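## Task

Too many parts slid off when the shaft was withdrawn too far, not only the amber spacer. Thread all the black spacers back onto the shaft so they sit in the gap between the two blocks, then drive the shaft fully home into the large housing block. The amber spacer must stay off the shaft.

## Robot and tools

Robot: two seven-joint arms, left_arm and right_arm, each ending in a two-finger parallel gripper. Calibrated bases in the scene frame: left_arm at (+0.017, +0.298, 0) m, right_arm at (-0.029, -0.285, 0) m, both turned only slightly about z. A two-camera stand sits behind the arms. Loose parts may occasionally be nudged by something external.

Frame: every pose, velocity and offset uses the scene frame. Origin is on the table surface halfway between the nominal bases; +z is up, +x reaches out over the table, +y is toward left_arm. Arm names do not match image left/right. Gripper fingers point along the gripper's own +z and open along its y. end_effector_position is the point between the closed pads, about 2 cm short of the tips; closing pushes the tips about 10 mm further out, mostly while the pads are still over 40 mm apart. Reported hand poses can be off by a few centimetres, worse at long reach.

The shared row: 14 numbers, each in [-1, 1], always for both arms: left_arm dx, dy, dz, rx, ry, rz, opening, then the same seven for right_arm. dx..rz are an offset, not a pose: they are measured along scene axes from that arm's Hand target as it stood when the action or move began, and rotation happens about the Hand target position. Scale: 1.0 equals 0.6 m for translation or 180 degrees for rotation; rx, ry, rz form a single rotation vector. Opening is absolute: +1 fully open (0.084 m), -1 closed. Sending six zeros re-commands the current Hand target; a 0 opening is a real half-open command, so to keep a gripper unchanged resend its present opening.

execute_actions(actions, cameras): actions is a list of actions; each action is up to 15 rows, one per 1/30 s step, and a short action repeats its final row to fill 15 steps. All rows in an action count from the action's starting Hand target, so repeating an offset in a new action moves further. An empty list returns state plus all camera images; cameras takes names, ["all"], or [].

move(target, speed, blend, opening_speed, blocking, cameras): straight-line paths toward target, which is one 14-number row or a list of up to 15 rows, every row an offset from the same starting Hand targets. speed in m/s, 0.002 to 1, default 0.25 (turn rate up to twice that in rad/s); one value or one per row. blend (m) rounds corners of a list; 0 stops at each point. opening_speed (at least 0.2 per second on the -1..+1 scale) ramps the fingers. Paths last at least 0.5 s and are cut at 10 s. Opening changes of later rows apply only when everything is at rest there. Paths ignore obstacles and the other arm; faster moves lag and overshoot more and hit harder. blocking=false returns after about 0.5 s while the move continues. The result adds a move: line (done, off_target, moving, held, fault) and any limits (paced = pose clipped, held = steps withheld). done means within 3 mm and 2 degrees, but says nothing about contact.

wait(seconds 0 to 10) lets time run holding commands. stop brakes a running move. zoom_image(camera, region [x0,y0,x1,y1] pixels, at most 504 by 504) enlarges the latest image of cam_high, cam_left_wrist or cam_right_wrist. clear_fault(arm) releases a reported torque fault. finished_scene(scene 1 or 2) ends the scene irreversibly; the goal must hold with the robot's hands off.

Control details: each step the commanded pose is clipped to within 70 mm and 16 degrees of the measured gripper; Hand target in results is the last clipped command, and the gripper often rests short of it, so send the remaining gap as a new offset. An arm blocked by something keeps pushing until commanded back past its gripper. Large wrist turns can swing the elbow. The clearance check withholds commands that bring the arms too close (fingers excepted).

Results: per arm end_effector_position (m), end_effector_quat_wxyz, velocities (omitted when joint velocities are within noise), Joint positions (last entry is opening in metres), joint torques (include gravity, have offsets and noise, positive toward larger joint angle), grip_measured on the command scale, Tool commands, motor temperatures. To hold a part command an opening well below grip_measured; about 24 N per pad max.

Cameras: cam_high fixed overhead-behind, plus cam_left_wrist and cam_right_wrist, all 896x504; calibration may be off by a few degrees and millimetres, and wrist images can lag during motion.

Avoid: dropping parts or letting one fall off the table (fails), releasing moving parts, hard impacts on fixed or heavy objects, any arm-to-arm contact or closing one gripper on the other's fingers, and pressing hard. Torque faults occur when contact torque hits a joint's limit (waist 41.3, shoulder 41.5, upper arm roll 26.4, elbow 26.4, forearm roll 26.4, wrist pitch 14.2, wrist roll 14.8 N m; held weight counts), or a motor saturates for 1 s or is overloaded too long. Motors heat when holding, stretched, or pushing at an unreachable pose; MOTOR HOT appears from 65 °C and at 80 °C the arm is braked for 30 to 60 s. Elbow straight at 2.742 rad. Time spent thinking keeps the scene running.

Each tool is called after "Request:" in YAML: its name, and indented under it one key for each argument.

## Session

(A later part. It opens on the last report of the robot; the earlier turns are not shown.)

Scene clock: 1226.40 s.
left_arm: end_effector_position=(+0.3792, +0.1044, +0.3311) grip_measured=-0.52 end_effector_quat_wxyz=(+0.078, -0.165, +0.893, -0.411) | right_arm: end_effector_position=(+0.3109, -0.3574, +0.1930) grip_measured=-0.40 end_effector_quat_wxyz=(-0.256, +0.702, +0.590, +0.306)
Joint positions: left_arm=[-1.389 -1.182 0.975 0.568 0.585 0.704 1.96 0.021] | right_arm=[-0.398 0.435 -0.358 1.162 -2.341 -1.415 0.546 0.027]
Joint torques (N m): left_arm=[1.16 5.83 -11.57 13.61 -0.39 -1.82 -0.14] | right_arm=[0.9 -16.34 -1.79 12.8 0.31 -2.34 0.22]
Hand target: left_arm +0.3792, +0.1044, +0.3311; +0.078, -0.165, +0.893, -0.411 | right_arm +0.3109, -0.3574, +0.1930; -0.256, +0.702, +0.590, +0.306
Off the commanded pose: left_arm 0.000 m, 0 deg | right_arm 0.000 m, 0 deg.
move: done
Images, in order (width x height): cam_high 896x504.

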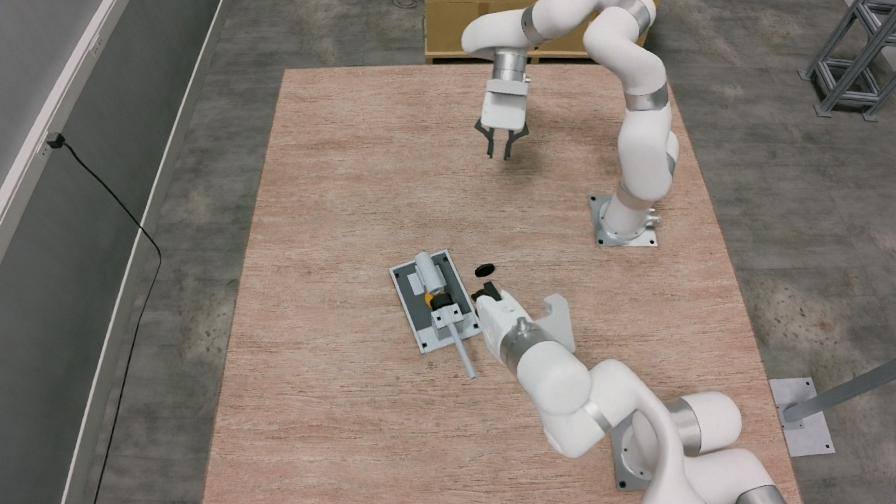

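Request:
move:
  target:
    - [0.0097,0.0838,0,-0.036,0.3305,0.3845,-0.5, 0,0,0,0,0,0,-0.38]
    - [0.0097,0.0838,-0.30,-0.036,0.3305,0.3845,-0.5, 0,0,0,0,0,0,-0.38]
  speed: [0.5,0.2]
  cameras: ["cam_left_wrist","cam_high"]

Request:
zoom_image:
  camera: "cam_left_wrist"
  region: [400, 254, 700, 504]

Scene clock: 1241.23 s.
left_arm: end_effector_position=(+0.3850, +0.1547, +0.1511) grip_measured=-0.52 end_effector_quat_wxyz=(+0.148, +0.794, -0.549, +0.213) | right_arm: end_effector_position=(+0.3109, -0.3574, +0.1930) grip_measured=-0.40 end_effector_quat_wxyz=(-0.256, +0.702, +0.590, +0.306)
Joint positions: left_arm=[-1.193 -0.58 1.077 0.427 0.118 0.451 0.959 0.021] | right_arm=[-0.398 0.435 -0.358 1.162 -2.341 -1.415 0.546 0.027]
Joint torques (N m): left_arm=[-0.61 -0.45 -6.26 15.91 -0.15 -1.69 0.22] | right_arm=[0.93 -16.51 -1.8 12.88 0.31 -2.38 0.27]
Hand target: left_arm +0.3850, +0.1547, +0.1511; +0.148, +0.794, -0.549, +0.213 | right_arm +0.3109, -0.3574, +0.1930; -0.256, +0.702, +0.590, +0.306
Off the commanded pose: left_arm 0.000 m, 0 deg | right_arm 0.000 m, 0 deg.
move: done
camera_calibration:
cam_left_wrist: T_world_to_cam=[[-0.942258, -0.334474, -0.0166388, 0.452674], [-0.285076, 0.827186, -0.484247, 0.115445], [0.175732, -0.451543, -0.874773, 0.264742], [0, 0, 0, 1]] pos_world=[0.412923, 0.175456, 0.295025]
Images, in order (width x height): cam_high 896x504, cam_left_wrist 896x504.

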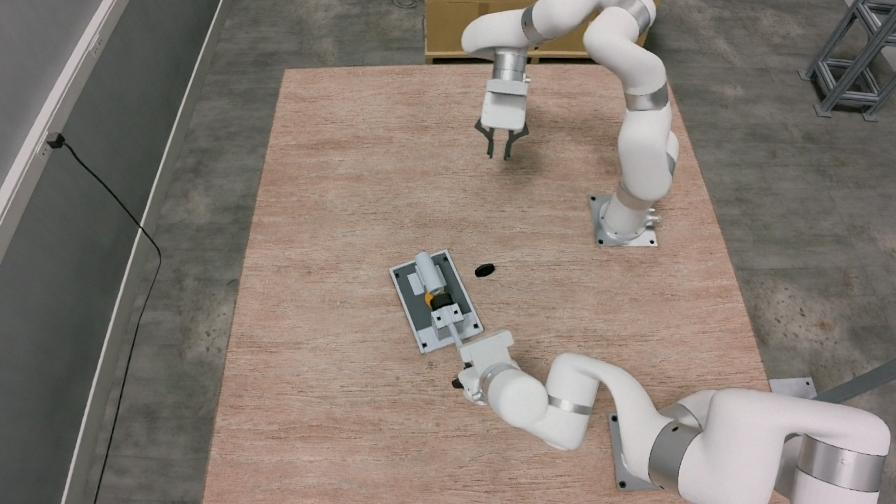

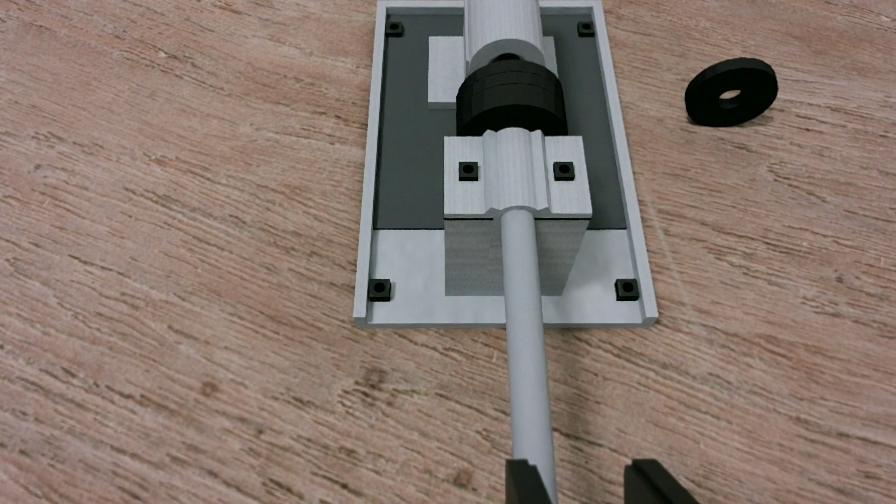

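Scaled by 1.680 from the camera's 896x504 image, which has a finer 1280x720 frame.

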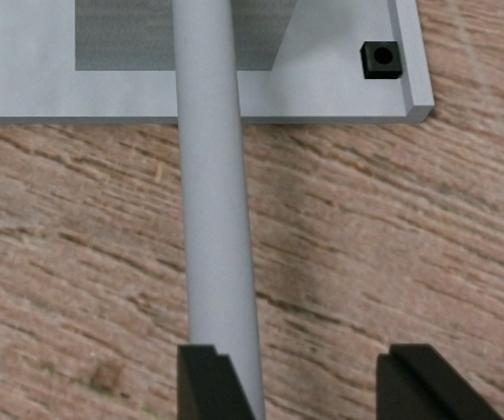

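Request:
move:
  target:
    - [0.0193,-0.0373,-0.05,0,0,-0.0039,-0.4, 0,0,0,0,0,0,-0.38]
    - [0.0193,-0.0373,-0.1135,0,0,-0.0039,-0.4, 0,0,0,0,0,0,-0.38]
  speed: [0.12,0.05]
  cameras: ["cam_left_wrist"]

Request:
zoom_image:
  camera: "cam_left_wrist"
  region: [400, 254, 700, 504]

Scene clock: 1261.40 s.
left_arm: end_effector_position=(+0.3966, +0.1323, +0.0830) grip_measured=-0.42 end_effector_quat_wxyz=(+0.149, +0.791, -0.554, +0.212) | right_arm: end_effector_position=(+0.3109, -0.3574, +0.1930) grip_measured=-0.40 end_effector_quat_wxyz=(-0.256, +0.702, +0.590, +0.306)
Joint positions: left_arm=[-1.701 -0.443 1.529 0.434 -0.079 0.188 1.152 0.026] | right_arm=[-0.398 0.435 -0.358 1.162 -2.341 -1.415 0.546 0.027]
Joint torques (N m): left_arm=[-0.44 2.37 -6.04 13.47 0.03 -1.52 0.12] | right_arm=[0.92 -16.53 -1.78 12.85 0.37 -2.33 0.23]
Hand target: left_arm +0.3966, +0.1323, +0.0830; +0.149, +0.791, -0.554, +0.212 | right_arm +0.3109, -0.3574, +0.1930; -0.256, +0.702, +0.590, +0.306
Off the commanded pose: left_arm 0.000 m, 0 deg | right_arm 0.000 m, 0 deg.
move: done
camera_calibration:
cam_left_wrist: T_world_to_cam=[[-0.946287, -0.322902, -0.0166021, 0.455031], [-0.274941, 0.83063, -0.484212, 0.0997846], [0.170143, -0.453639, -0.874793, 0.195536], [0, 0, 0, 1]] pos_world=[0.424755, 0.152749, 0.226925]
Images, in order (width x height): cam_left_wrist 896x504.

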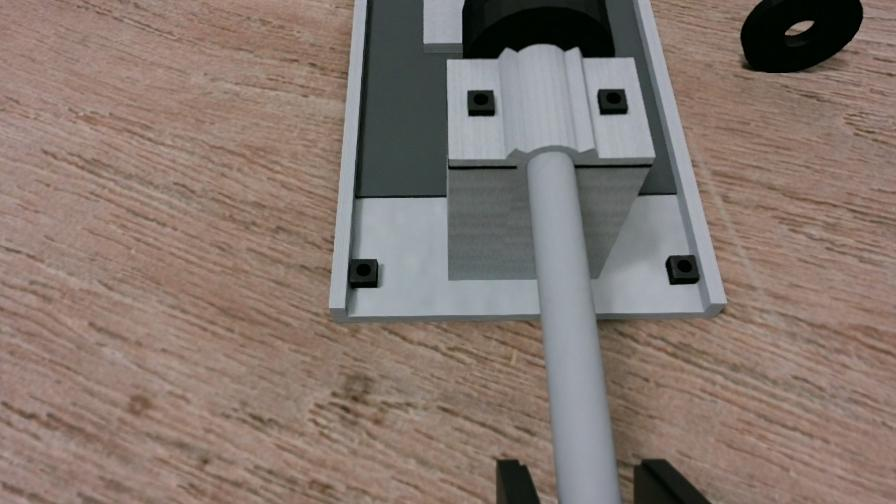

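Scaled by 1.680 from the camera's 896x504 image, which has a finer 1280x720 frame.

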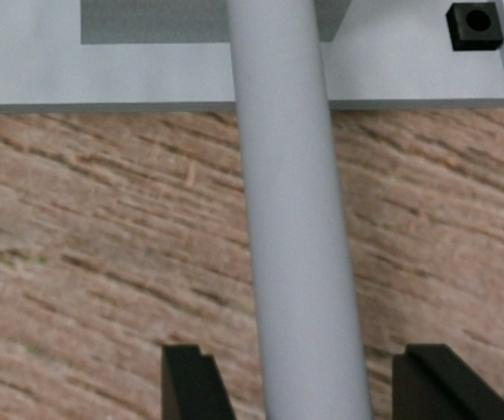

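Request:
move:
  target:
    - [0,0,0,0,0,0,-0.95, 0,0,0,0,0,0,-0.38]
  opening_speed: 0.4

Scene clock: 1269.80 s.
left_arm: end_effector_position=(+0.3966, +0.1323, +0.0830) grip_measured=-0.69 end_effector_quat_wxyz=(+0.149, +0.791, -0.554, +0.212) | right_arm: end_effector_position=(+0.3109, -0.3574, +0.1930) grip_measured=-0.40 end_effector_quat_wxyz=(-0.256, +0.702, +0.590, +0.306)
Joint positions: left_arm=[-1.701 -0.443 1.529 0.434 -0.079 0.188 1.152 0.014] | right_arm=[-0.398 0.435 -0.358 1.162 -2.341 -1.415 0.546 0.027]
Joint torques (N m): left_arm=[-0.1 2.48 -6.57 12.44 0.62 -1.21 0.15] | right_arm=[0.81 -16.41 -1.82 12.91 0.29 -2.39 0.25]
Hand target: left_arm +0.3966, +0.1323, +0.0830; +0.149, +0.791, -0.554, +0.212 | right_arm +0.3109, -0.3574, +0.1930; -0.256, +0.702, +0.590, +0.306
Off the commanded pose: left_arm 0.000 m, 0 deg | right_arm 0.000 m, 0 deg.
move: done

Request:
move:
  target:
    - [0,0,0,0,0,0,-0.95, -0.0177,0.2737,0.0117,-0.2091,0.1754,-0.3132,-0.38]
  speed: 0.3
  cameras: ["cam_right_wrist","cam_high"]

Request:
zoom_image:
  camera: "cam_right_wrist"
  region: [350, 150, 550, 350]

Scene clock: 1287.33 s.
left_arm: end_effector_position=(+0.3966, +0.1323, +0.0830) grip_measured=-0.69 end_effector_quat_wxyz=(+0.149, +0.791, -0.554, +0.212) | right_arm: end_effector_position=(+0.3003, -0.1932, +0.2000) grip_measured=-0.40 end_effector_quat_wxyz=(+0.000, +0.984, +0.175, +0.000)
Joint positions: left_arm=[-1.701 -0.443 1.529 0.434 -0.079 0.188 1.152 0.014] | right_arm=[0.252 0.1 0.045 1.154 -3.147 -1.054 3.066 0.027]
Joint torques (N m): left_arm=[0.42 2.89 -6.54 12.41 0.61 -1.22 0.32] | right_arm=[1.33 -13.39 0.56 16.2 -0.34 -1.66 0.23]
Hand target: left_arm +0.3966, +0.1323, +0.0830; +0.149, +0.791, -0.554, +0.212 | right_arm +0.3003, -0.1932, +0.2000; +0.000, +0.984, +0.175, +0.000
Off the commanded pose: left_arm 0.000 m, 0 deg | right_arm 0.000 m, 0 deg.
move: done
camera_calibration:
cam_right_wrist: T_world_to_cam=[[0.361466, -0.932346, 0.00852413, -0.25804], [-0.932378, -0.361412, 0.00726965, 0.27495], [-0.0036971, -0.0105754, -0.999937, 0.33253], [0, 0, 0, 1]] pos_world=[0.35086, -0.137696, 0.33271]
Images, in order (width x height): cam_high 896x504, cam_right_wrist 896x504.

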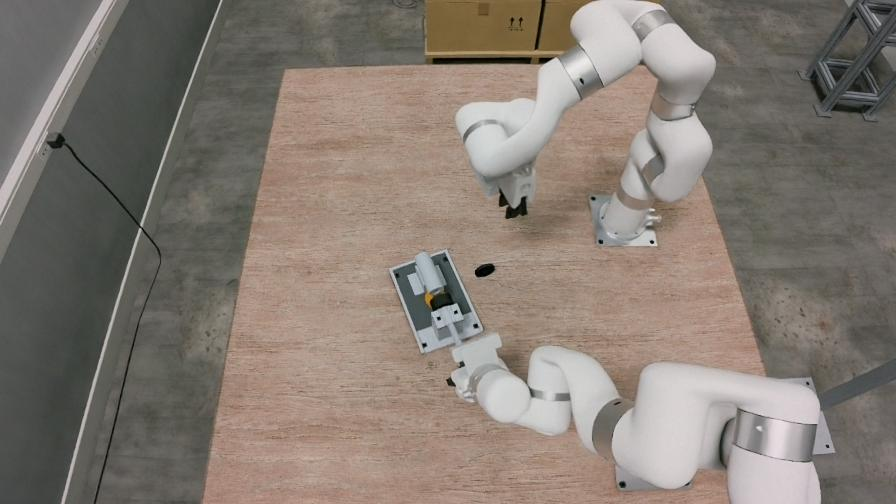

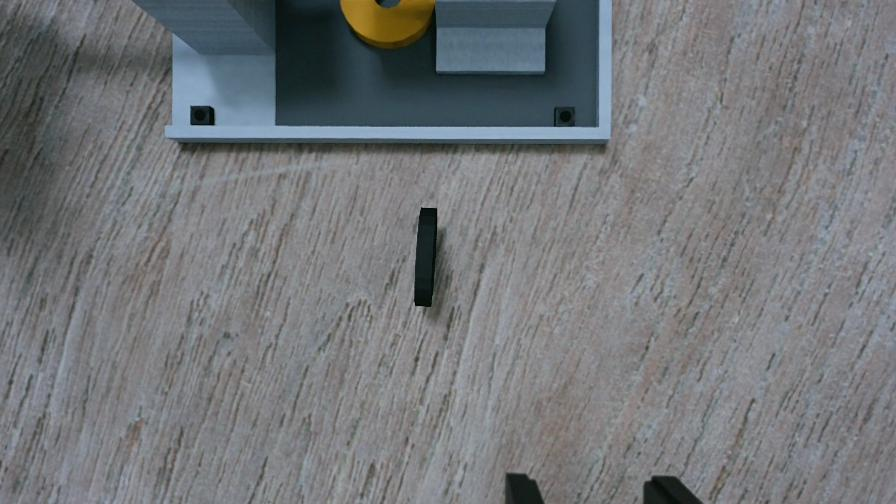

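Scaled by 2.520 from the camera's 896x504 image, which has a finer 1280x720 frame.

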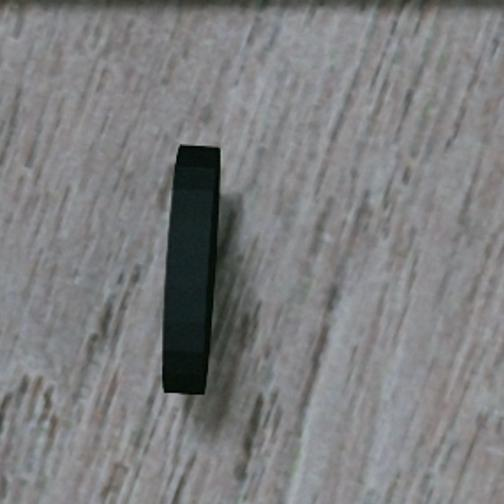

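Request:
move:
  target:
    - [0,0,0,0,0,0,-0.95, 0.0727,0.1048,-0.1,0,0,-0.0194,-0.38]
    - [0,0,0,0,0,0,-0.95, 0.0727,0.1048,-0.175,0,0,-0.0194,-0.38]
  speed: [0.2,0.08]
  cameras: ["cam_right_wrist"]

Request:
zoom_image:
  camera: "cam_right_wrist"
  region: [470, 324, 730, 504]

Scene clock: 1314.80 s.
left_arm: end_effector_position=(+0.3966, +0.1323, +0.0830) grip_measured=-0.69 end_effector_quat_wxyz=(+0.149, +0.791, -0.554, +0.212) | right_arm: end_effector_position=(+0.3439, -0.1303, +0.0950) grip_measured=-0.40 end_effector_quat_wxyz=(+0.000, +0.989, +0.145, +0.000)
Joint positions: left_arm=[-1.701 -0.443 1.529 0.434 -0.079 0.188 1.152 0.014] | right_arm=[0.356 0.43 0.077 1.287 -3.184 -0.859 3.282 0.027]
Joint torques (N m): left_arm=[0.48 2.88 -6.49 12.48 0.64 -1.27 0.27] | right_arm=[1.41 -17.31 0.11 14.35 -0.43 -1.43 0.32]
Hand target: left_arm +0.3966, +0.1323, +0.0830; +0.149, +0.791, -0.554, +0.212 | right_arm +0.3439, -0.1303, +0.0950; +0.000, +0.989, +0.145, +0.000
Off the commanded pose: left_arm 0.000 m, 0 deg | right_arm 0.000 m, 0 deg.
move: done
camera_calibration:
cam_right_wrist: T_world_to_cam=[[0.304, -0.952634, 0.00852899, -0.1971], [-0.952662, -0.303945, 0.00718277, 0.353637], [-0.00425021, -0.0103088, -0.999938, 0.228683], [0, 0, 0, 1]] pos_world=[0.397787, -0.0779208, 0.22781]
Images, in order (width x height): cam_right_wrist 896x504.

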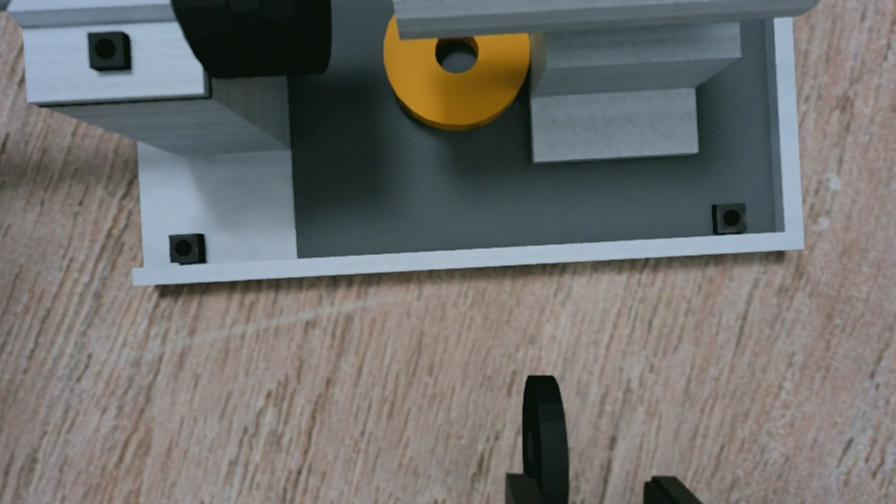

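Scaled by 1.938 from the camera's 896x504 image, which has a finer 1280x720 frame.

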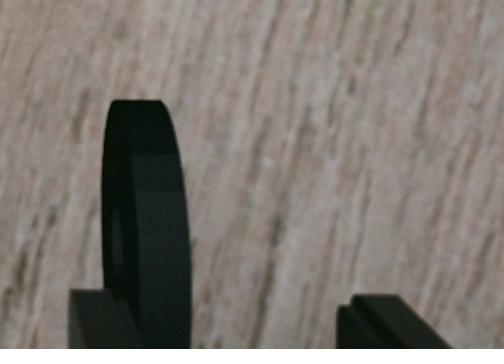

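Request:
move:
  target:
    - [0,0,0,0,0,0,-0.95, 0,0,-0.0505,0,0,0,-0.38]
  speed: 0.05
  cameras: ["cam_right_wrist"]

Request:
zoom_image:
  camera: "cam_right_wrist"
  region: [470, 324, 730, 504]

Scene clock: 1324.77 s.
left_arm: end_effector_position=(+0.3966, +0.1323, +0.0830) grip_measured=-0.69 end_effector_quat_wxyz=(+0.149, +0.791, -0.554, +0.212) | right_arm: end_effector_position=(+0.3439, -0.1303, +0.0647) grip_measured=-0.40 end_effector_quat_wxyz=(+0.000, +0.989, +0.145, +0.000)
Joint positions: left_arm=[-1.701 -0.443 1.529 0.434 -0.079 0.188 1.152 0.014] | right_arm=[0.36 0.481 0.074 1.268 -3.19 -0.789 3.287 0.027]
Joint torques (N m): left_arm=[0.59 2.67 -6.65 12.58 0.68 -1.15 0.24] | right_arm=[1.09 -17.66 0.03 13.73 -0.43 -1.43 0.26]
Hand target: left_arm +0.3966, +0.1323, +0.0830; +0.149, +0.791, -0.554, +0.212 | right_arm +0.3439, -0.1303, +0.0647; +0.000, +0.989, +0.145, +0.000
Off the commanded pose: left_arm 0.000 m, 0 deg | right_arm 0.000 m, 0 deg.
move: done
camera_calibration:
cam_right_wrist: T_world_to_cam=[[0.304, -0.952634, 0.00852899, -0.196842], [-0.952662, -0.303945, 0.00718277, 0.353854], [-0.00425021, -0.0103088, -0.999938, 0.198385], [0, 0, 0, 1]] pos_world=[0.397787, -0.0779208, 0.19751]
Images, in order (width x height): cam_right_wrist 896x504.

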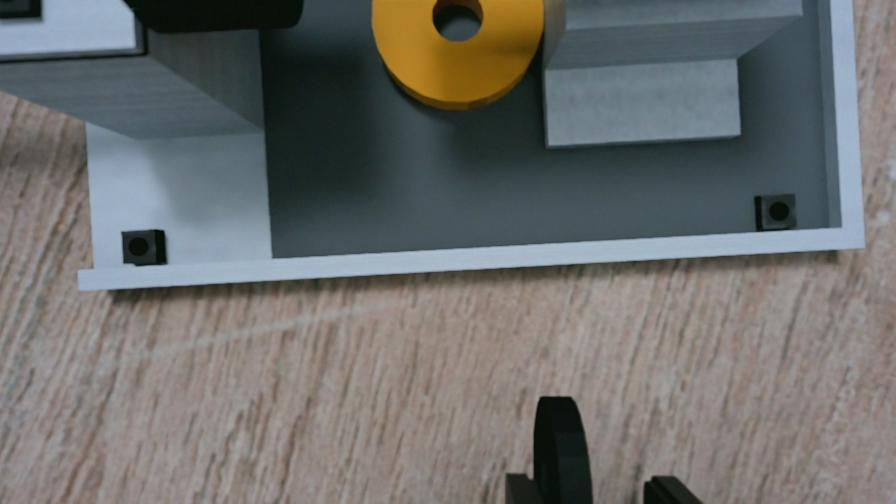

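Scaled by 1.938 from the camera's 896x504 image, which has a finer 1280x720 frame.

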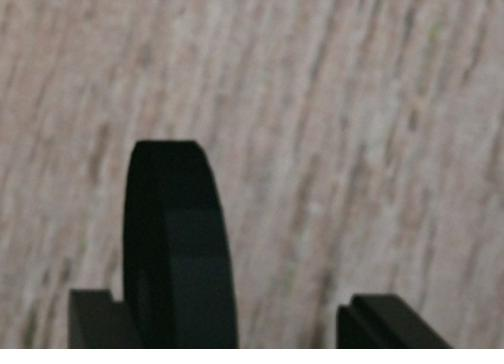

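Request:
move:
  target:
    - [0,0,0,0,0,0,-0.95, 0,0,0,0,0,0,-0.97]
  opening_speed: 0.4

Request:
move:
  target:
    - [0,0,0,0,0,0,-0.95, 0,0,0.06,0,0,0,-0.97]
  speed: 0.06
  cameras: ["cam_right_wrist","cam_left_wrist"]

Request:
zoom_image:
  camera: "cam_right_wrist"
  region: [470, 324, 730, 504]

Scene clock: 1334.07 s.
left_arm: end_effector_position=(+0.3966, +0.1323, +0.0830) grip_measured=-0.69 end_effector_quat_wxyz=(+0.149, +0.791, -0.554, +0.212) | right_arm: end_effector_position=(+0.3439, -0.1303, +0.0647) grip_measured=-0.83 end_effector_quat_wxyz=(+0.000, +0.989, +0.145, +0.000)
Joint positions: left_arm=[-1.701 -0.443 1.529 0.434 -0.079 0.188 1.152 0.014] | right_arm=[0.36 0.481 0.074 1.268 -3.19 -0.789 3.287 0.007]
Joint torques (N m): left_arm=[0.49 2.99 -6.56 12.58 0.61 -1.19 0.22] | right_arm=[1.26 -17.72 0.06 13.67 -0.36 -1.53 0.23]
Hand target: left_arm +0.3966, +0.1323, +0.0830; +0.149, +0.791, -0.554, +0.212 | right_arm +0.3439, -0.1303, +0.0647; +0.000, +0.989, +0.145, +0.000
Off the commanded pose: left_arm 0.000 m, 0 deg | right_arm 0.000 m, 0 deg.
move: done

Scene clock: 1335.00 s.
left_arm: end_effector_position=(+0.3966, +0.1323, +0.0830) grip_measured=-0.69 end_effector_quat_wxyz=(+0.149, +0.791, -0.554, +0.212) | right_arm: end_effector_position=(+0.3439, -0.1303, +0.1007) grip_measured=-0.83 end_effector_quat_wxyz=(+0.000, +0.989, +0.145, +0.000)
Joint positions: left_arm=[-1.701 -0.443 1.529 0.434 -0.079 0.188 1.152 0.014] | right_arm=[0.356 0.421 0.078 1.292 -3.183 -0.872 3.281 0.007]
Joint torques (N m): left_arm=[0.59 2.86 -6.49 12.67 0.63 -1.2 0.19] | right_arm=[-0.59 -18.09 0.66 15.21 -0.16 -1.7 -0.03]
Hand target: left_arm +0.3966, +0.1323, +0.0830; +0.149, +0.791, -0.554, +0.212 | right_arm +0.3439, -0.1303, +0.1007; +0.000, +0.989, +0.145, +0.000
Off the commanded pose: left_arm 0.000 m, 0 deg | right_arm 0.000 m, 0 deg.
move: done
camera_calibration:
cam_left_wrist: T_world_to_cam=[[-0.946287, -0.322902, -0.0166021, 0.455031], [-0.274941, 0.83063, -0.484212, 0.0997846], [0.170143, -0.453639, -0.874793, 0.195536], [0, 0, 0, 1]] pos_world=[0.424755, 0.152749, 0.226925]
cam_right_wrist: T_world_to_cam=[[0.304001, -0.952633, 0.00859383, -0.197163], [-0.952662, -0.303944, 0.00730842, 0.353567], [-0.0043502, -0.0104088, -0.999936, 0.234315], [0, 0, 0, 1]] pos_world=[0.397787, -0.0779207, 0.23341]
Images, in order (width x height): cam_left_wrist 896x504, cam_right_wrist 896x504.

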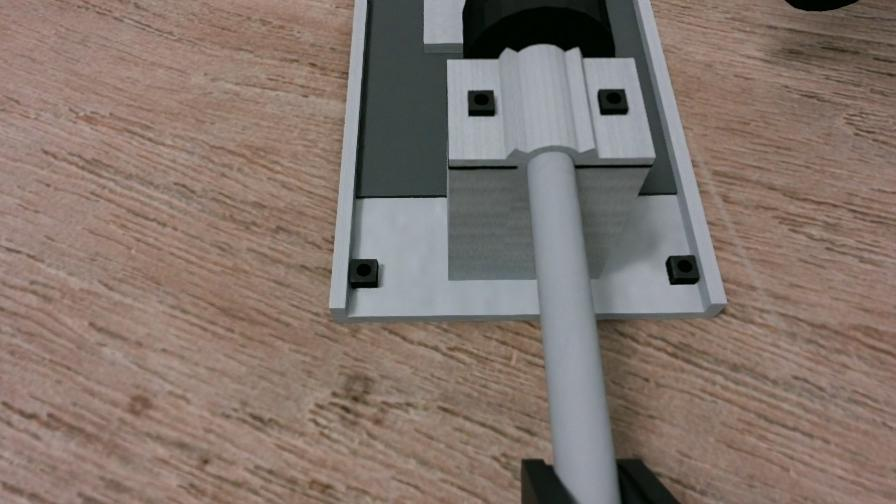

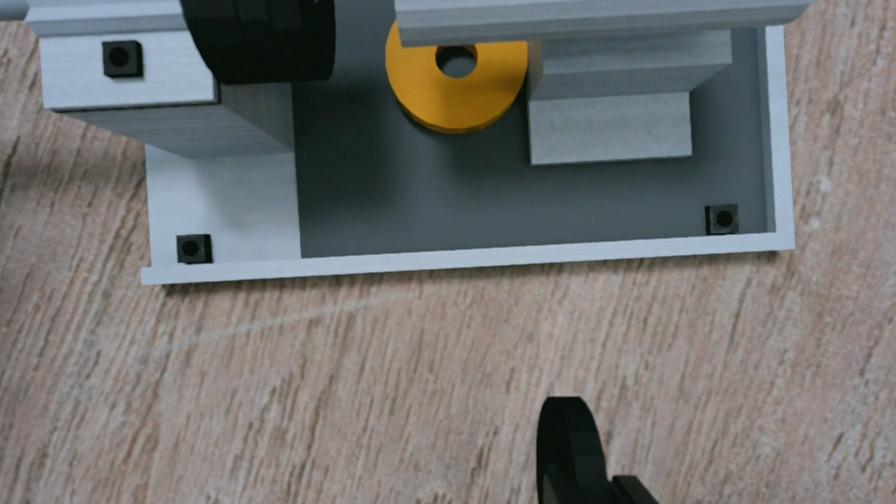

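Scaled by 1.938 from the camera's 896x504 image, which has a finer 1280x720 frame.

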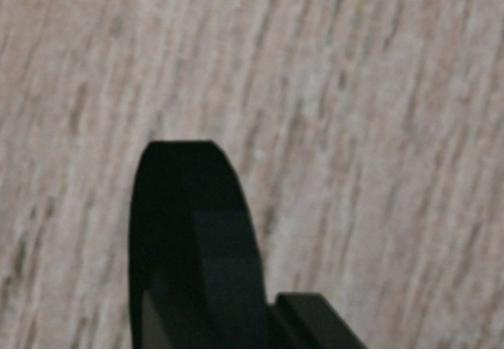

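Request:
move:
  target:
    - [0,0,0,0,0,0,-0.95, 0,0,0.165,0,0,0,-0.97]
    - [0,0,0,0,0,0,-0.95, 0.1845,0.1487,0.165,0,0,0.0194,-0.97]
  speed: [0.15,0.2]
  blend: [0.03,0]
  cameras: ["cam_right_wrist","cam_left_wrist"]

Request:
zoom_image:
  camera: "cam_right_wrist"
  region: [440, 304, 740, 504]

Request:
zoom_image:
  camera: "cam_left_wrist"
  region: [430, 0, 670, 170]

Scene clock: 1374.13 s.
left_arm: end_effector_position=(+0.3966, +0.1323, +0.0830) grip_measured=-0.69 end_effector_quat_wxyz=(+0.149, +0.791, -0.554, +0.212) | right_arm: end_effector_position=(+0.4546, -0.0411, +0.1997) grip_measured=-0.83 end_effector_quat_wxyz=(+0.000, +0.984, +0.175, +0.000)
Joint positions: left_arm=[-1.701 -0.443 1.529 0.434 -0.079 0.188 1.152 0.014] | right_arm=[0.461 0.974 0.103 2.5 -3.227 -1.528 3.289 0.007]
Joint torques (N m): left_arm=[0.57 2.89 -6.48 12.63 0.54 -1.2 0.29] | right_arm=[1.38 -23.95 0.23 16.31 -0.41 -1.75 -0.1]
Hand target: left_arm +0.3966, +0.1323, +0.0830; +0.149, +0.791, -0.554, +0.212 | right_arm +0.4546, -0.0411, +0.1997; +0.000, +0.984, +0.175, +0.000
Off the commanded pose: left_arm 0.000 m, 0 deg | right_arm 0.000 m, 0 deg.
move: done
camera_calibration:
cam_left_wrist: T_world_to_cam=[[-0.946287, -0.322902, -0.0166021, 0.455031], [-0.274941, 0.83063, -0.484212, 0.0997846], [0.170143, -0.453639, -0.874793, 0.195536], [0, 0, 0, 1]] pos_world=[0.424755, 0.152749, 0.226925]
cam_right_wrist: T_world_to_cam=[[0.361464, -0.932347, 0.00853937, -0.171971], [-0.93238, -0.361413, 0.0069538, 0.473801], [-0.00339711, -0.0104755, -0.999939, 0.334356], [0, 0, 0, 1]] pos_world=[0.50506, 0.0144043, 0.33251]
Images, in order (width x height): cam_left_wrist 896x504, cam_right_wrist 896x504.

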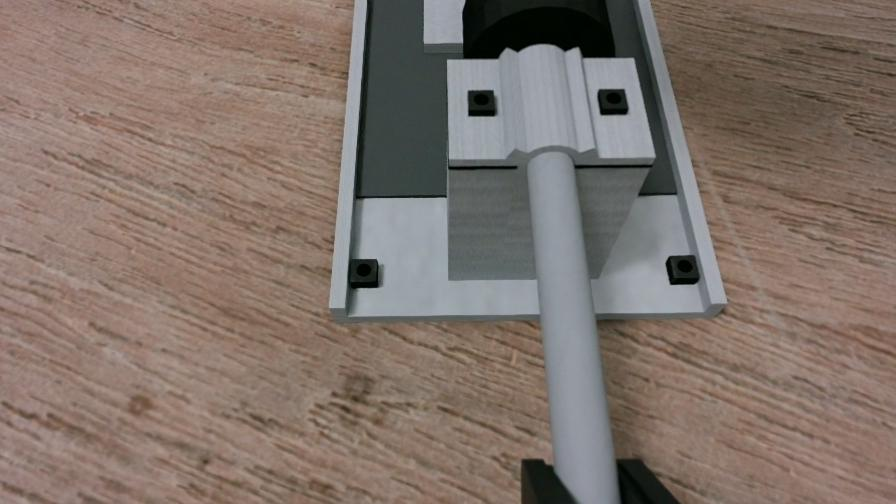

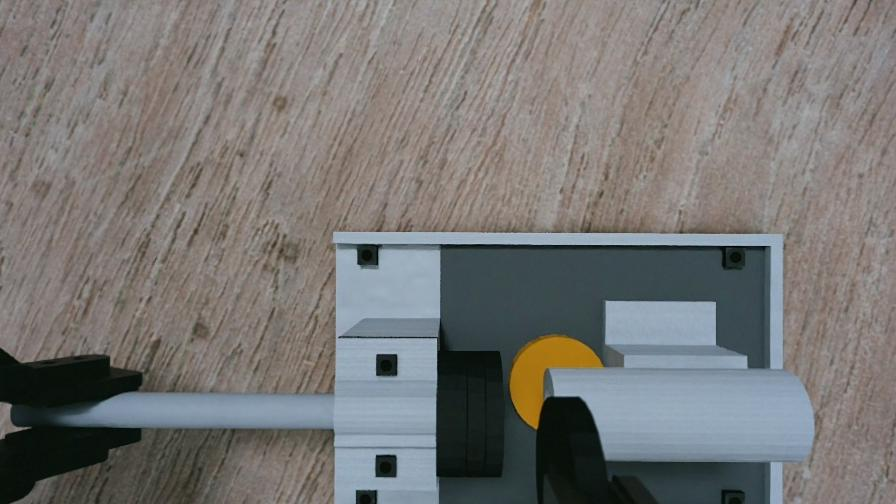

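Scaled by 1.680 from the camera's 896x504 image, which has a finer 1280x720 frame.

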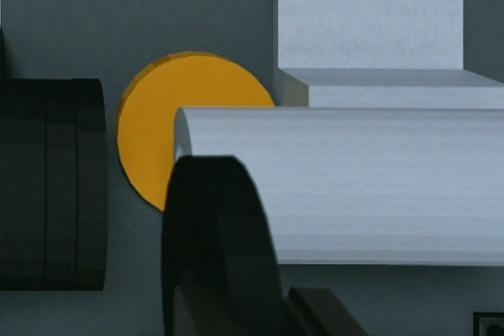

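Scaled by 2.100 from the camera's 896x504 image, which has a finer 1280x720 frame.

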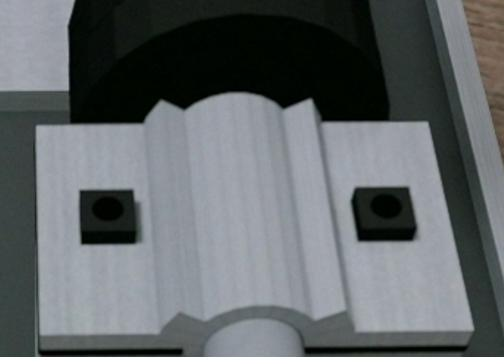

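Request:
move:
  target:
    - [0,0,0,0,0,0,-0.95, 0.0006,-0.0016,-0.04,0,0,-0.0012,-0.97]
    - [0,0,0,0,0,0,-0.95, 0.0006,-0.0016,-0.091,0,0,-0.0012,-0.97]
  speed: [0.1,0.04]
  cameras: ["cam_right_wrist","cam_left_wrist"]

Request:
zoom_image:
  camera: "cam_right_wrist"
  region: [440, 304, 740, 504]

Request:
zoom_image:
  camera: "cam_left_wrist"
  region: [430, 0, 670, 170]

Scene clock: 1397.33 s.
left_arm: end_effector_position=(+0.3966, +0.1323, +0.0830) grip_measured=-0.69 end_effector_quat_wxyz=(+0.149, +0.791, -0.554, +0.212) | right_arm: end_effector_position=(+0.4550, -0.0420, +0.1451) grip_measured=-0.83 end_effector_quat_wxyz=(+0.000, +0.985, +0.174, +0.000)
Joint positions: left_arm=[-1.701 -0.443 1.529 0.434 -0.079 0.188 1.152 0.014] | right_arm=[0.45 0.93 0.099 2.266 -3.224 -1.338 3.298 0.007]
Joint torques (N m): left_arm=[0.62 3.04 -6.53 12.65 0.58 -1.19 0.24] | right_arm=[-0.71 -24.78 0.21 15.98 -0.29 -1.45 0.28]
Hand target: left_arm +0.3966, +0.1323, +0.0830; +0.149, +0.791, -0.554, +0.212 | right_arm +0.4550, -0.0420, +0.1451; +0.000, +0.985, +0.174, +0.000
Off the commanded pose: left_arm 0.000 m, 0 deg | right_arm 0.000 m, 0 deg.
move: done
camera_calibration:
cam_left_wrist: T_world_to_cam=[[-0.946287, -0.322902, -0.0166021, 0.455031], [-0.274941, 0.83063, -0.484212, 0.0997846], [0.170143, -0.453639, -0.874793, 0.195536], [0, 0, 0, 1]] pos_world=[0.424755, 0.152749, 0.226925]
cam_right_wrist: T_world_to_cam=[[0.357983, -0.933689, 0.00851525, -0.170993], [-0.933721, -0.357929, 0.00720707, 0.475001], [-0.00368131, -0.0105309, -0.999938, 0.279795], [0, 0, 0, 1]] pos_world=[0.505761, 0.013309, 0.27781]
Images, in order (width x height): cam_left_wrist 896x504, cam_right_wrist 896x504.

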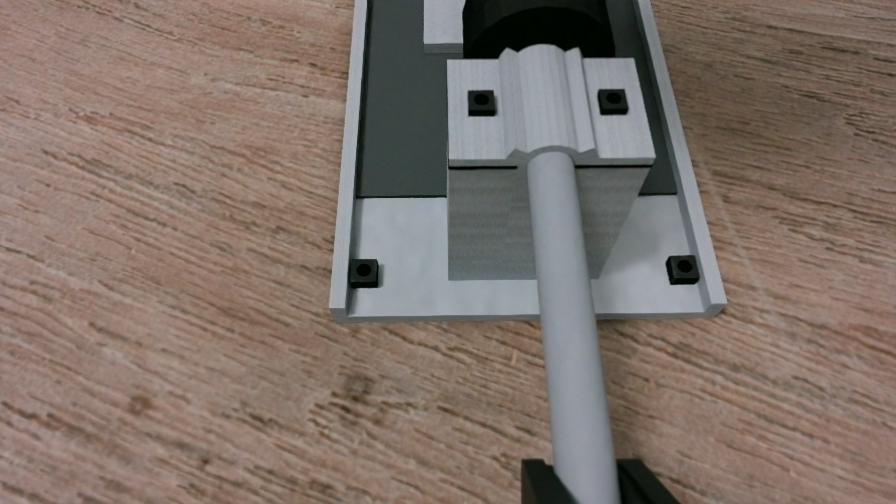

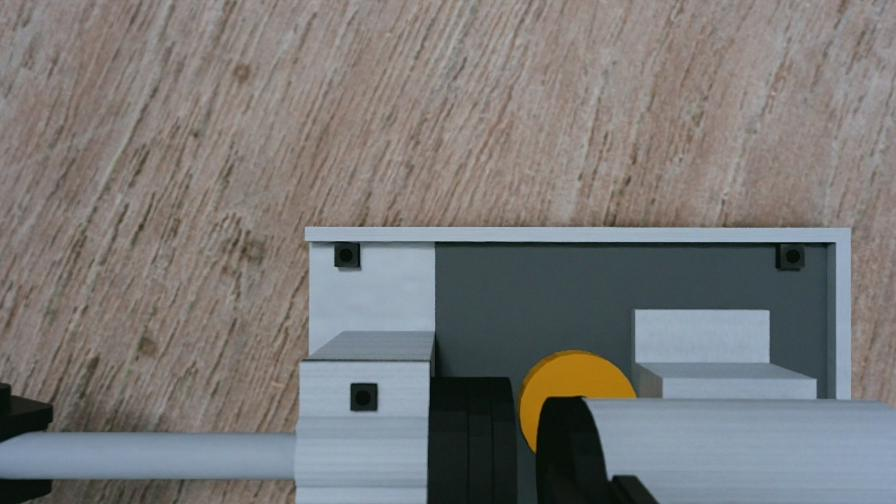

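Scaled by 1.680 from the camera's 896x504 image, which has a finer 1280x720 frame.

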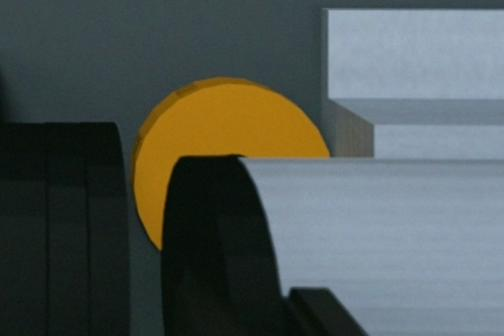

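Scaled by 2.100 from the camera's 896x504 image, which has a finer 1280x720 frame.

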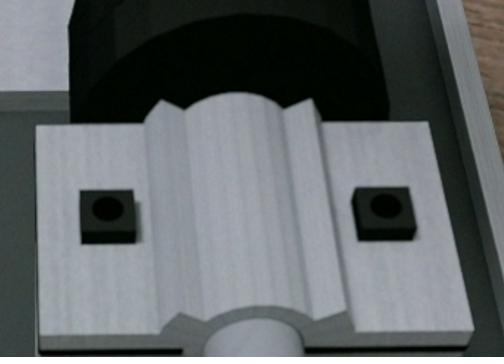

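Request:
move:
  target:
    - [0,0,0,0,0,0,-0.95, 0.0013,0.0025,0,0,0,0,-0.97]
    - [0,0,0,0,0,0,-0.95, 0.0013,0.0025,-0.025,0,0,0,-0.97]
  speed: 0.03
  cameras: ["cam_right_wrist","cam_left_wrist"]

Request:
zoom_image:
  camera: "cam_right_wrist"
  region: [440, 354, 665, 504]

Request:
zoom_image:
  camera: "cam_left_wrist"
  region: [430, 0, 670, 170]

Scene clock: 1416.87 s.
left_arm: end_effector_position=(+0.3966, +0.1323, +0.0830) grip_measured=-0.69 end_effector_quat_wxyz=(+0.149, +0.791, -0.554, +0.212) | right_arm: end_effector_position=(+0.4557, -0.0405, +0.1301) grip_measured=-0.83 end_effector_quat_wxyz=(+0.000, +0.985, +0.174, +0.000)
Joint positions: left_arm=[-1.701 -0.443 1.529 0.434 -0.079 0.188 1.152 0.014] | right_arm=[0.451 0.943 0.098 2.246 -3.224 -1.305 3.301 0.007]
Joint torques (N m): left_arm=[0.44 2.73 -6.48 12.59 0.58 -1.23 0.22] | right_arm=[-0.65 -24.81 0.15 16.05 -0.49 -1.44 0.25]
Hand target: left_arm +0.3966, +0.1323, +0.0830; +0.149, +0.791, -0.554, +0.212 | right_arm +0.4557, -0.0405, +0.1301; +0.000, +0.985, +0.174, +0.000
Off the commanded pose: left_arm 0.000 m, 0 deg | right_arm 0.000 m, 0 deg.
move: done
camera_calibration:
cam_left_wrist: T_world_to_cam=[[-0.946287, -0.322902, -0.0166021, 0.455031], [-0.274941, 0.83063, -0.484212, 0.0997846], [0.170143, -0.453639, -0.874793, 0.195536], [0, 0, 0, 1]] pos_world=[0.424755, 0.152749, 0.226925]
cam_right_wrist: T_world_to_cam=[[0.357981, -0.933689, 0.0086086, -0.169775], [-0.933722, -0.357927, 0.00724286, 0.476384], [-0.00368133, -0.0106308, -0.999937, 0.264816], [0, 0, 0, 1]] pos_world=[0.506561, 0.0148091, 0.26281]
Images, in order (width x height): cam_left_wrist 896x504, cam_right_wrist 896x504.

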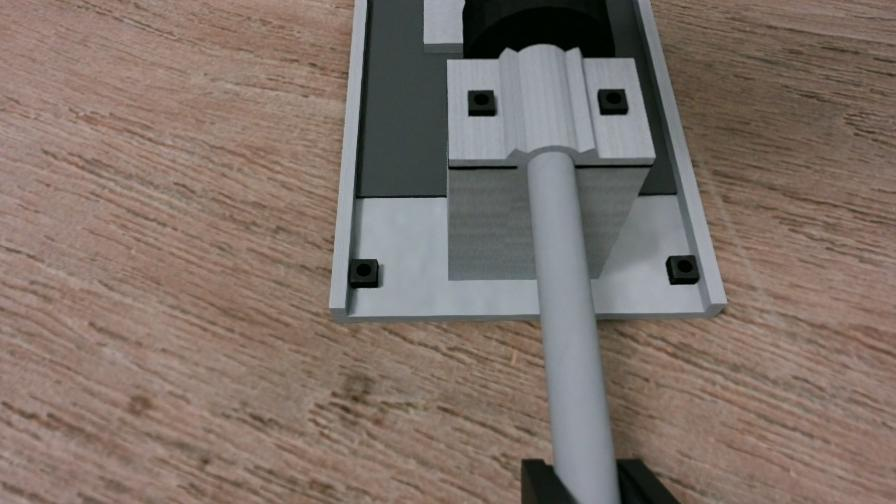

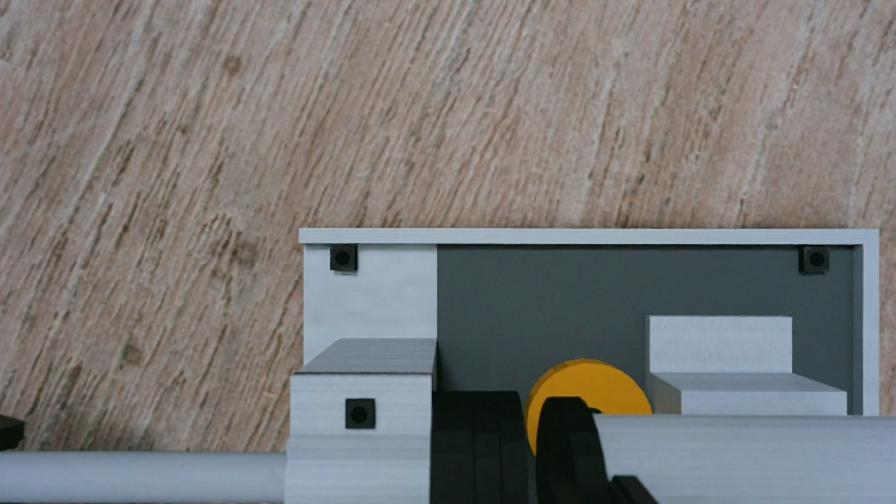

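Scaled by 2.240 from the camera's 896x504 image, which has a finer 1280x720 frame.

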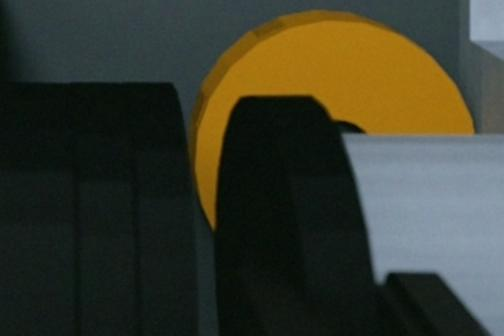

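Scaled by 2.100 from the camera's 896x504 image, which has a finer 1280x720 frame.

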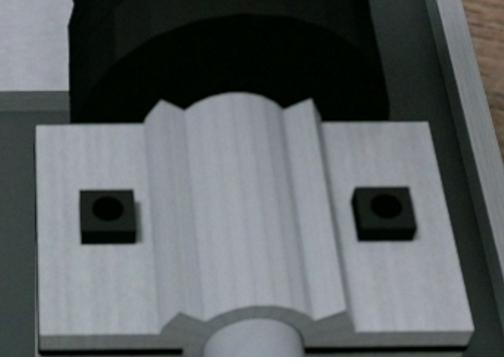

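Request:
move:
  target:
    - [0,0,0,0,0,0,-0.95, 0,0,-0.0163,0,0,0,-0.97]
  speed: 0.02
  cameras: ["cam_right_wrist","cam_left_wrist"]

Request:
zoom_image:
  camera: "cam_right_wrist"
  region: [440, 354, 665, 504]

Request:
zoom_image:
  camera: "cam_left_wrist"
  region: [430, 0, 670, 170]

Scene clock: 1436.17 s.
left_arm: end_effector_position=(+0.3966, +0.1323, +0.0830) grip_measured=-0.69 end_effector_quat_wxyz=(+0.149, +0.791, -0.554, +0.212) | right_arm: end_effector_position=(+0.4558, -0.0405, +0.1207) grip_measured=-0.83 end_effector_quat_wxyz=(+0.000, +0.985, +0.174, +0.000)
Joint positions: left_arm=[-1.701 -0.443 1.529 0.434 -0.079 0.188 1.152 0.014] | right_arm=[0.451 0.946 0.098 2.225 -3.225 -1.281 3.302 0.007]
Joint torques (N m): left_arm=[0.52 2.99 -6.65 12.6 0.56 -1.19 0.24] | right_arm=[-0.62 -11.07 -0.08 5.35 -0.18 2.03 0.19]
Hand target: left_arm +0.3966, +0.1323, +0.0830; +0.149, +0.791, -0.554, +0.212 | right_arm +0.4557, -0.0405, +0.1203; +0.000, +0.985, +0.174, +0.000
Off the commanded pose: left_arm 0.000 m, 0 deg | right_arm 0.000 m, 0 deg.
move: done
camera_calibration:
cam_left_wrist: T_world_to_cam=[[-0.946287, -0.322902, -0.0166021, 0.455031], [-0.274941, 0.83063, -0.484212, 0.0997846], [0.170143, -0.453639, -0.874793, 0.195536], [0, 0, 0, 1]] pos_world=[0.424755, 0.152749, 0.226925]
cam_right_wrist: T_world_to_cam=[[0.35798, -0.93369, 0.00858686, -0.169688], [-0.933723, -0.357928, 0.00702033, 0.476509], [-0.00348133, -0.0105309, -0.999938, 0.255314], [0, 0, 0, 1]] pos_world=[0.506561, 0.014809, 0.25341]
Images, in order (width x height): cam_left_wrist 896x504, cam_right_wrist 896x504.

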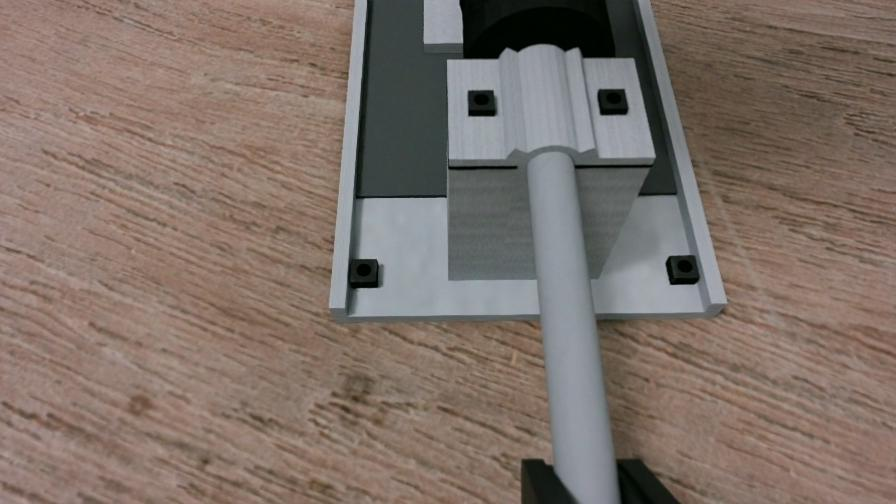

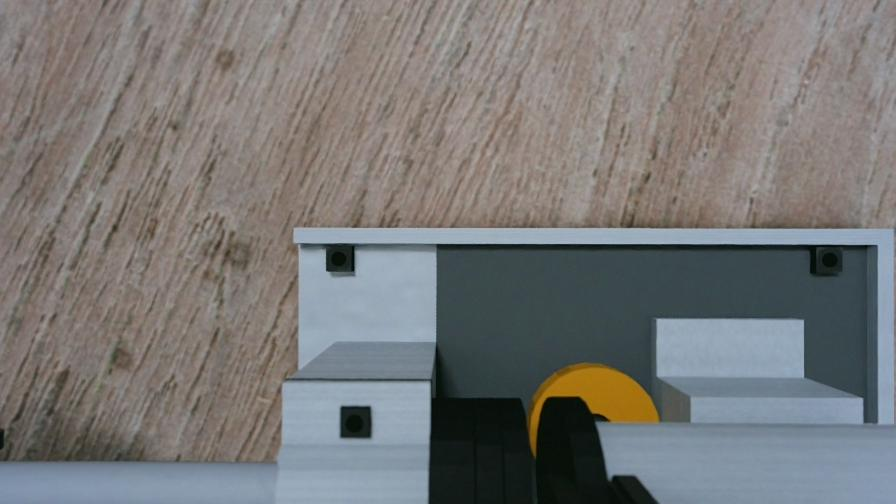

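Scaled by 2.240 from the camera's 896x504 image, which has a finer 1280x720 frame.

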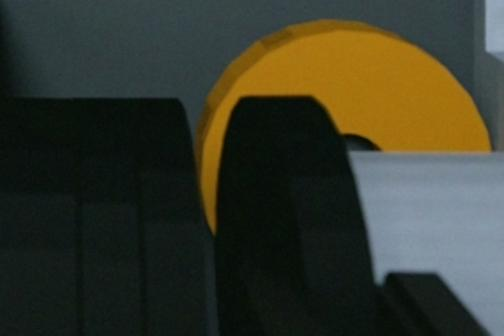

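Scaled by 2.100 from the camera's 896x504 image, which has a finer 1280x720 frame.

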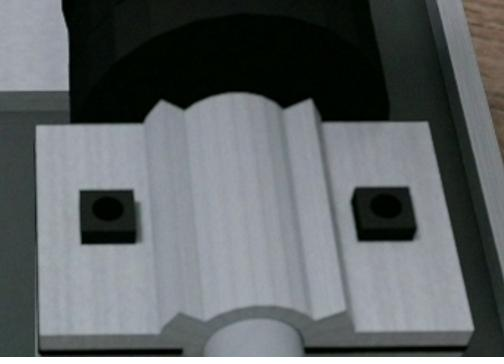

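Request:
move:
  target:
    - [0,0,0,0,0,0,-0.95, 0,0,0.0017,0,0,0,-0.97]
  speed: 0.02
  cameras: ["cam_right_wrist"]

Request:
zoom_image:
  camera: "cam_right_wrist"
  region: [440, 354, 665, 504]

Scene clock: 1452.67 s.
left_arm: end_effector_position=(+0.3966, +0.1323, +0.0830) grip_measured=-0.69 end_effector_quat_wxyz=(+0.149, +0.791, -0.554, +0.212) | right_arm: end_effector_position=(+0.4557, -0.0405, +0.1212) grip_measured=-0.83 end_effector_quat_wxyz=(+0.000, +0.985, +0.174, +0.000)
Joint positions: left_arm=[-1.701 -0.443 1.529 0.434 -0.079 0.188 1.152 0.014] | right_arm=[0.451 0.946 0.098 2.226 -3.225 -1.283 3.302 0.007]
Joint torques (N m): left_arm=[0.53 3.03 -6.58 12.58 0.5 -1.18 0.24] | right_arm=[0.93 -16.53 0.35 9.72 -0.08 -0.04 -0.05]
Hand target: left_arm +0.3966, +0.1323, +0.0830; +0.149, +0.791, -0.554, +0.212 | right_arm +0.4557, -0.0405, +0.1214; +0.000, +0.985, +0.174, +0.000
Off the commanded pose: left_arm 0.000 m, 0 deg | right_arm 0.000 m, 0 deg.
move: done
camera_calibration:
cam_right_wrist: T_world_to_cam=[[0.357983, -0.933689, 0.00857281, -0.16969], [-0.93372, -0.357928, 0.00733622, 0.476425], [-0.0037813, -0.0106308, -0.999936, 0.255967], [0, 0, 0, 1]] pos_world=[0.506561, 0.0148091, 0.25391]
Images, in order (width x height): cam_right_wrist 896x504.

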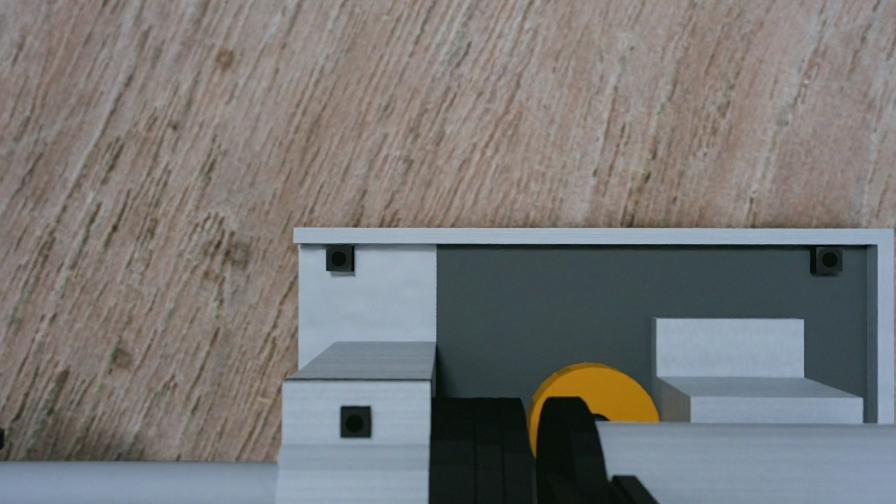

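Scaled by 2.240 from the camera's 896x504 image, which has a finer 1280x720 frame.

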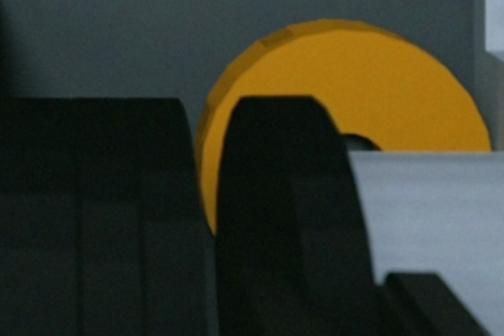

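Request:
move:
  target:
    - [0,0,0,0,0,0,-0.95, 0,0,0.13,0,0,0,-0.97]
    - [0,0,0,0,0,0,-0.95, -0.1863,-0.1497,0.13,0,0,0,-0.97]
    - [0,0,0,0,0,0,-0.95, -0.1863,-0.1497,-0.085,0,0,0,-0.97]
    - [0,0,0,0,0,0,-0.95, -0.1863,-0.1497,-0.0935,0,0,0,-0.97]
  speed: [0.15,0.25,0.15,0.02]
  blend: [0.02,0.03,0,0]

Scene clock: 1464.93 s.
left_arm: end_effector_position=(+0.3966, +0.1323, +0.0830) grip_measured=-0.69 end_effector_quat_wxyz=(+0.149, +0.791, -0.554, +0.212) | right_arm: end_effector_position=(+0.3440, -0.1304, +0.0653) grip_measured=-0.83 end_effector_quat_wxyz=(+0.000, +0.985, +0.174, +0.000)
Joint positions: left_arm=[-1.701 -0.443 1.529 0.434 -0.079 0.188 1.152 0.014] | right_arm=[0.349 0.48 0.089 1.269 -3.199 -0.79 3.239 0.007]
Joint torques (N m): left_arm=[0.34 3.01 -6.45 12.58 0.45 -1.22 0.25] | right_arm=[1.39 -17.8 0.22 13.7 -0.28 -1.45 0.23]
Hand target: left_arm +0.3966, +0.1323, +0.0830; +0.149, +0.791, -0.554, +0.212 | right_arm +0.3440, -0.1304, +0.0653; +0.000, +0.985, +0.174, +0.000
Off the commanded pose: left_arm 0.000 m, 0 deg | right_arm 0.000 m, 0 deg.
move: done


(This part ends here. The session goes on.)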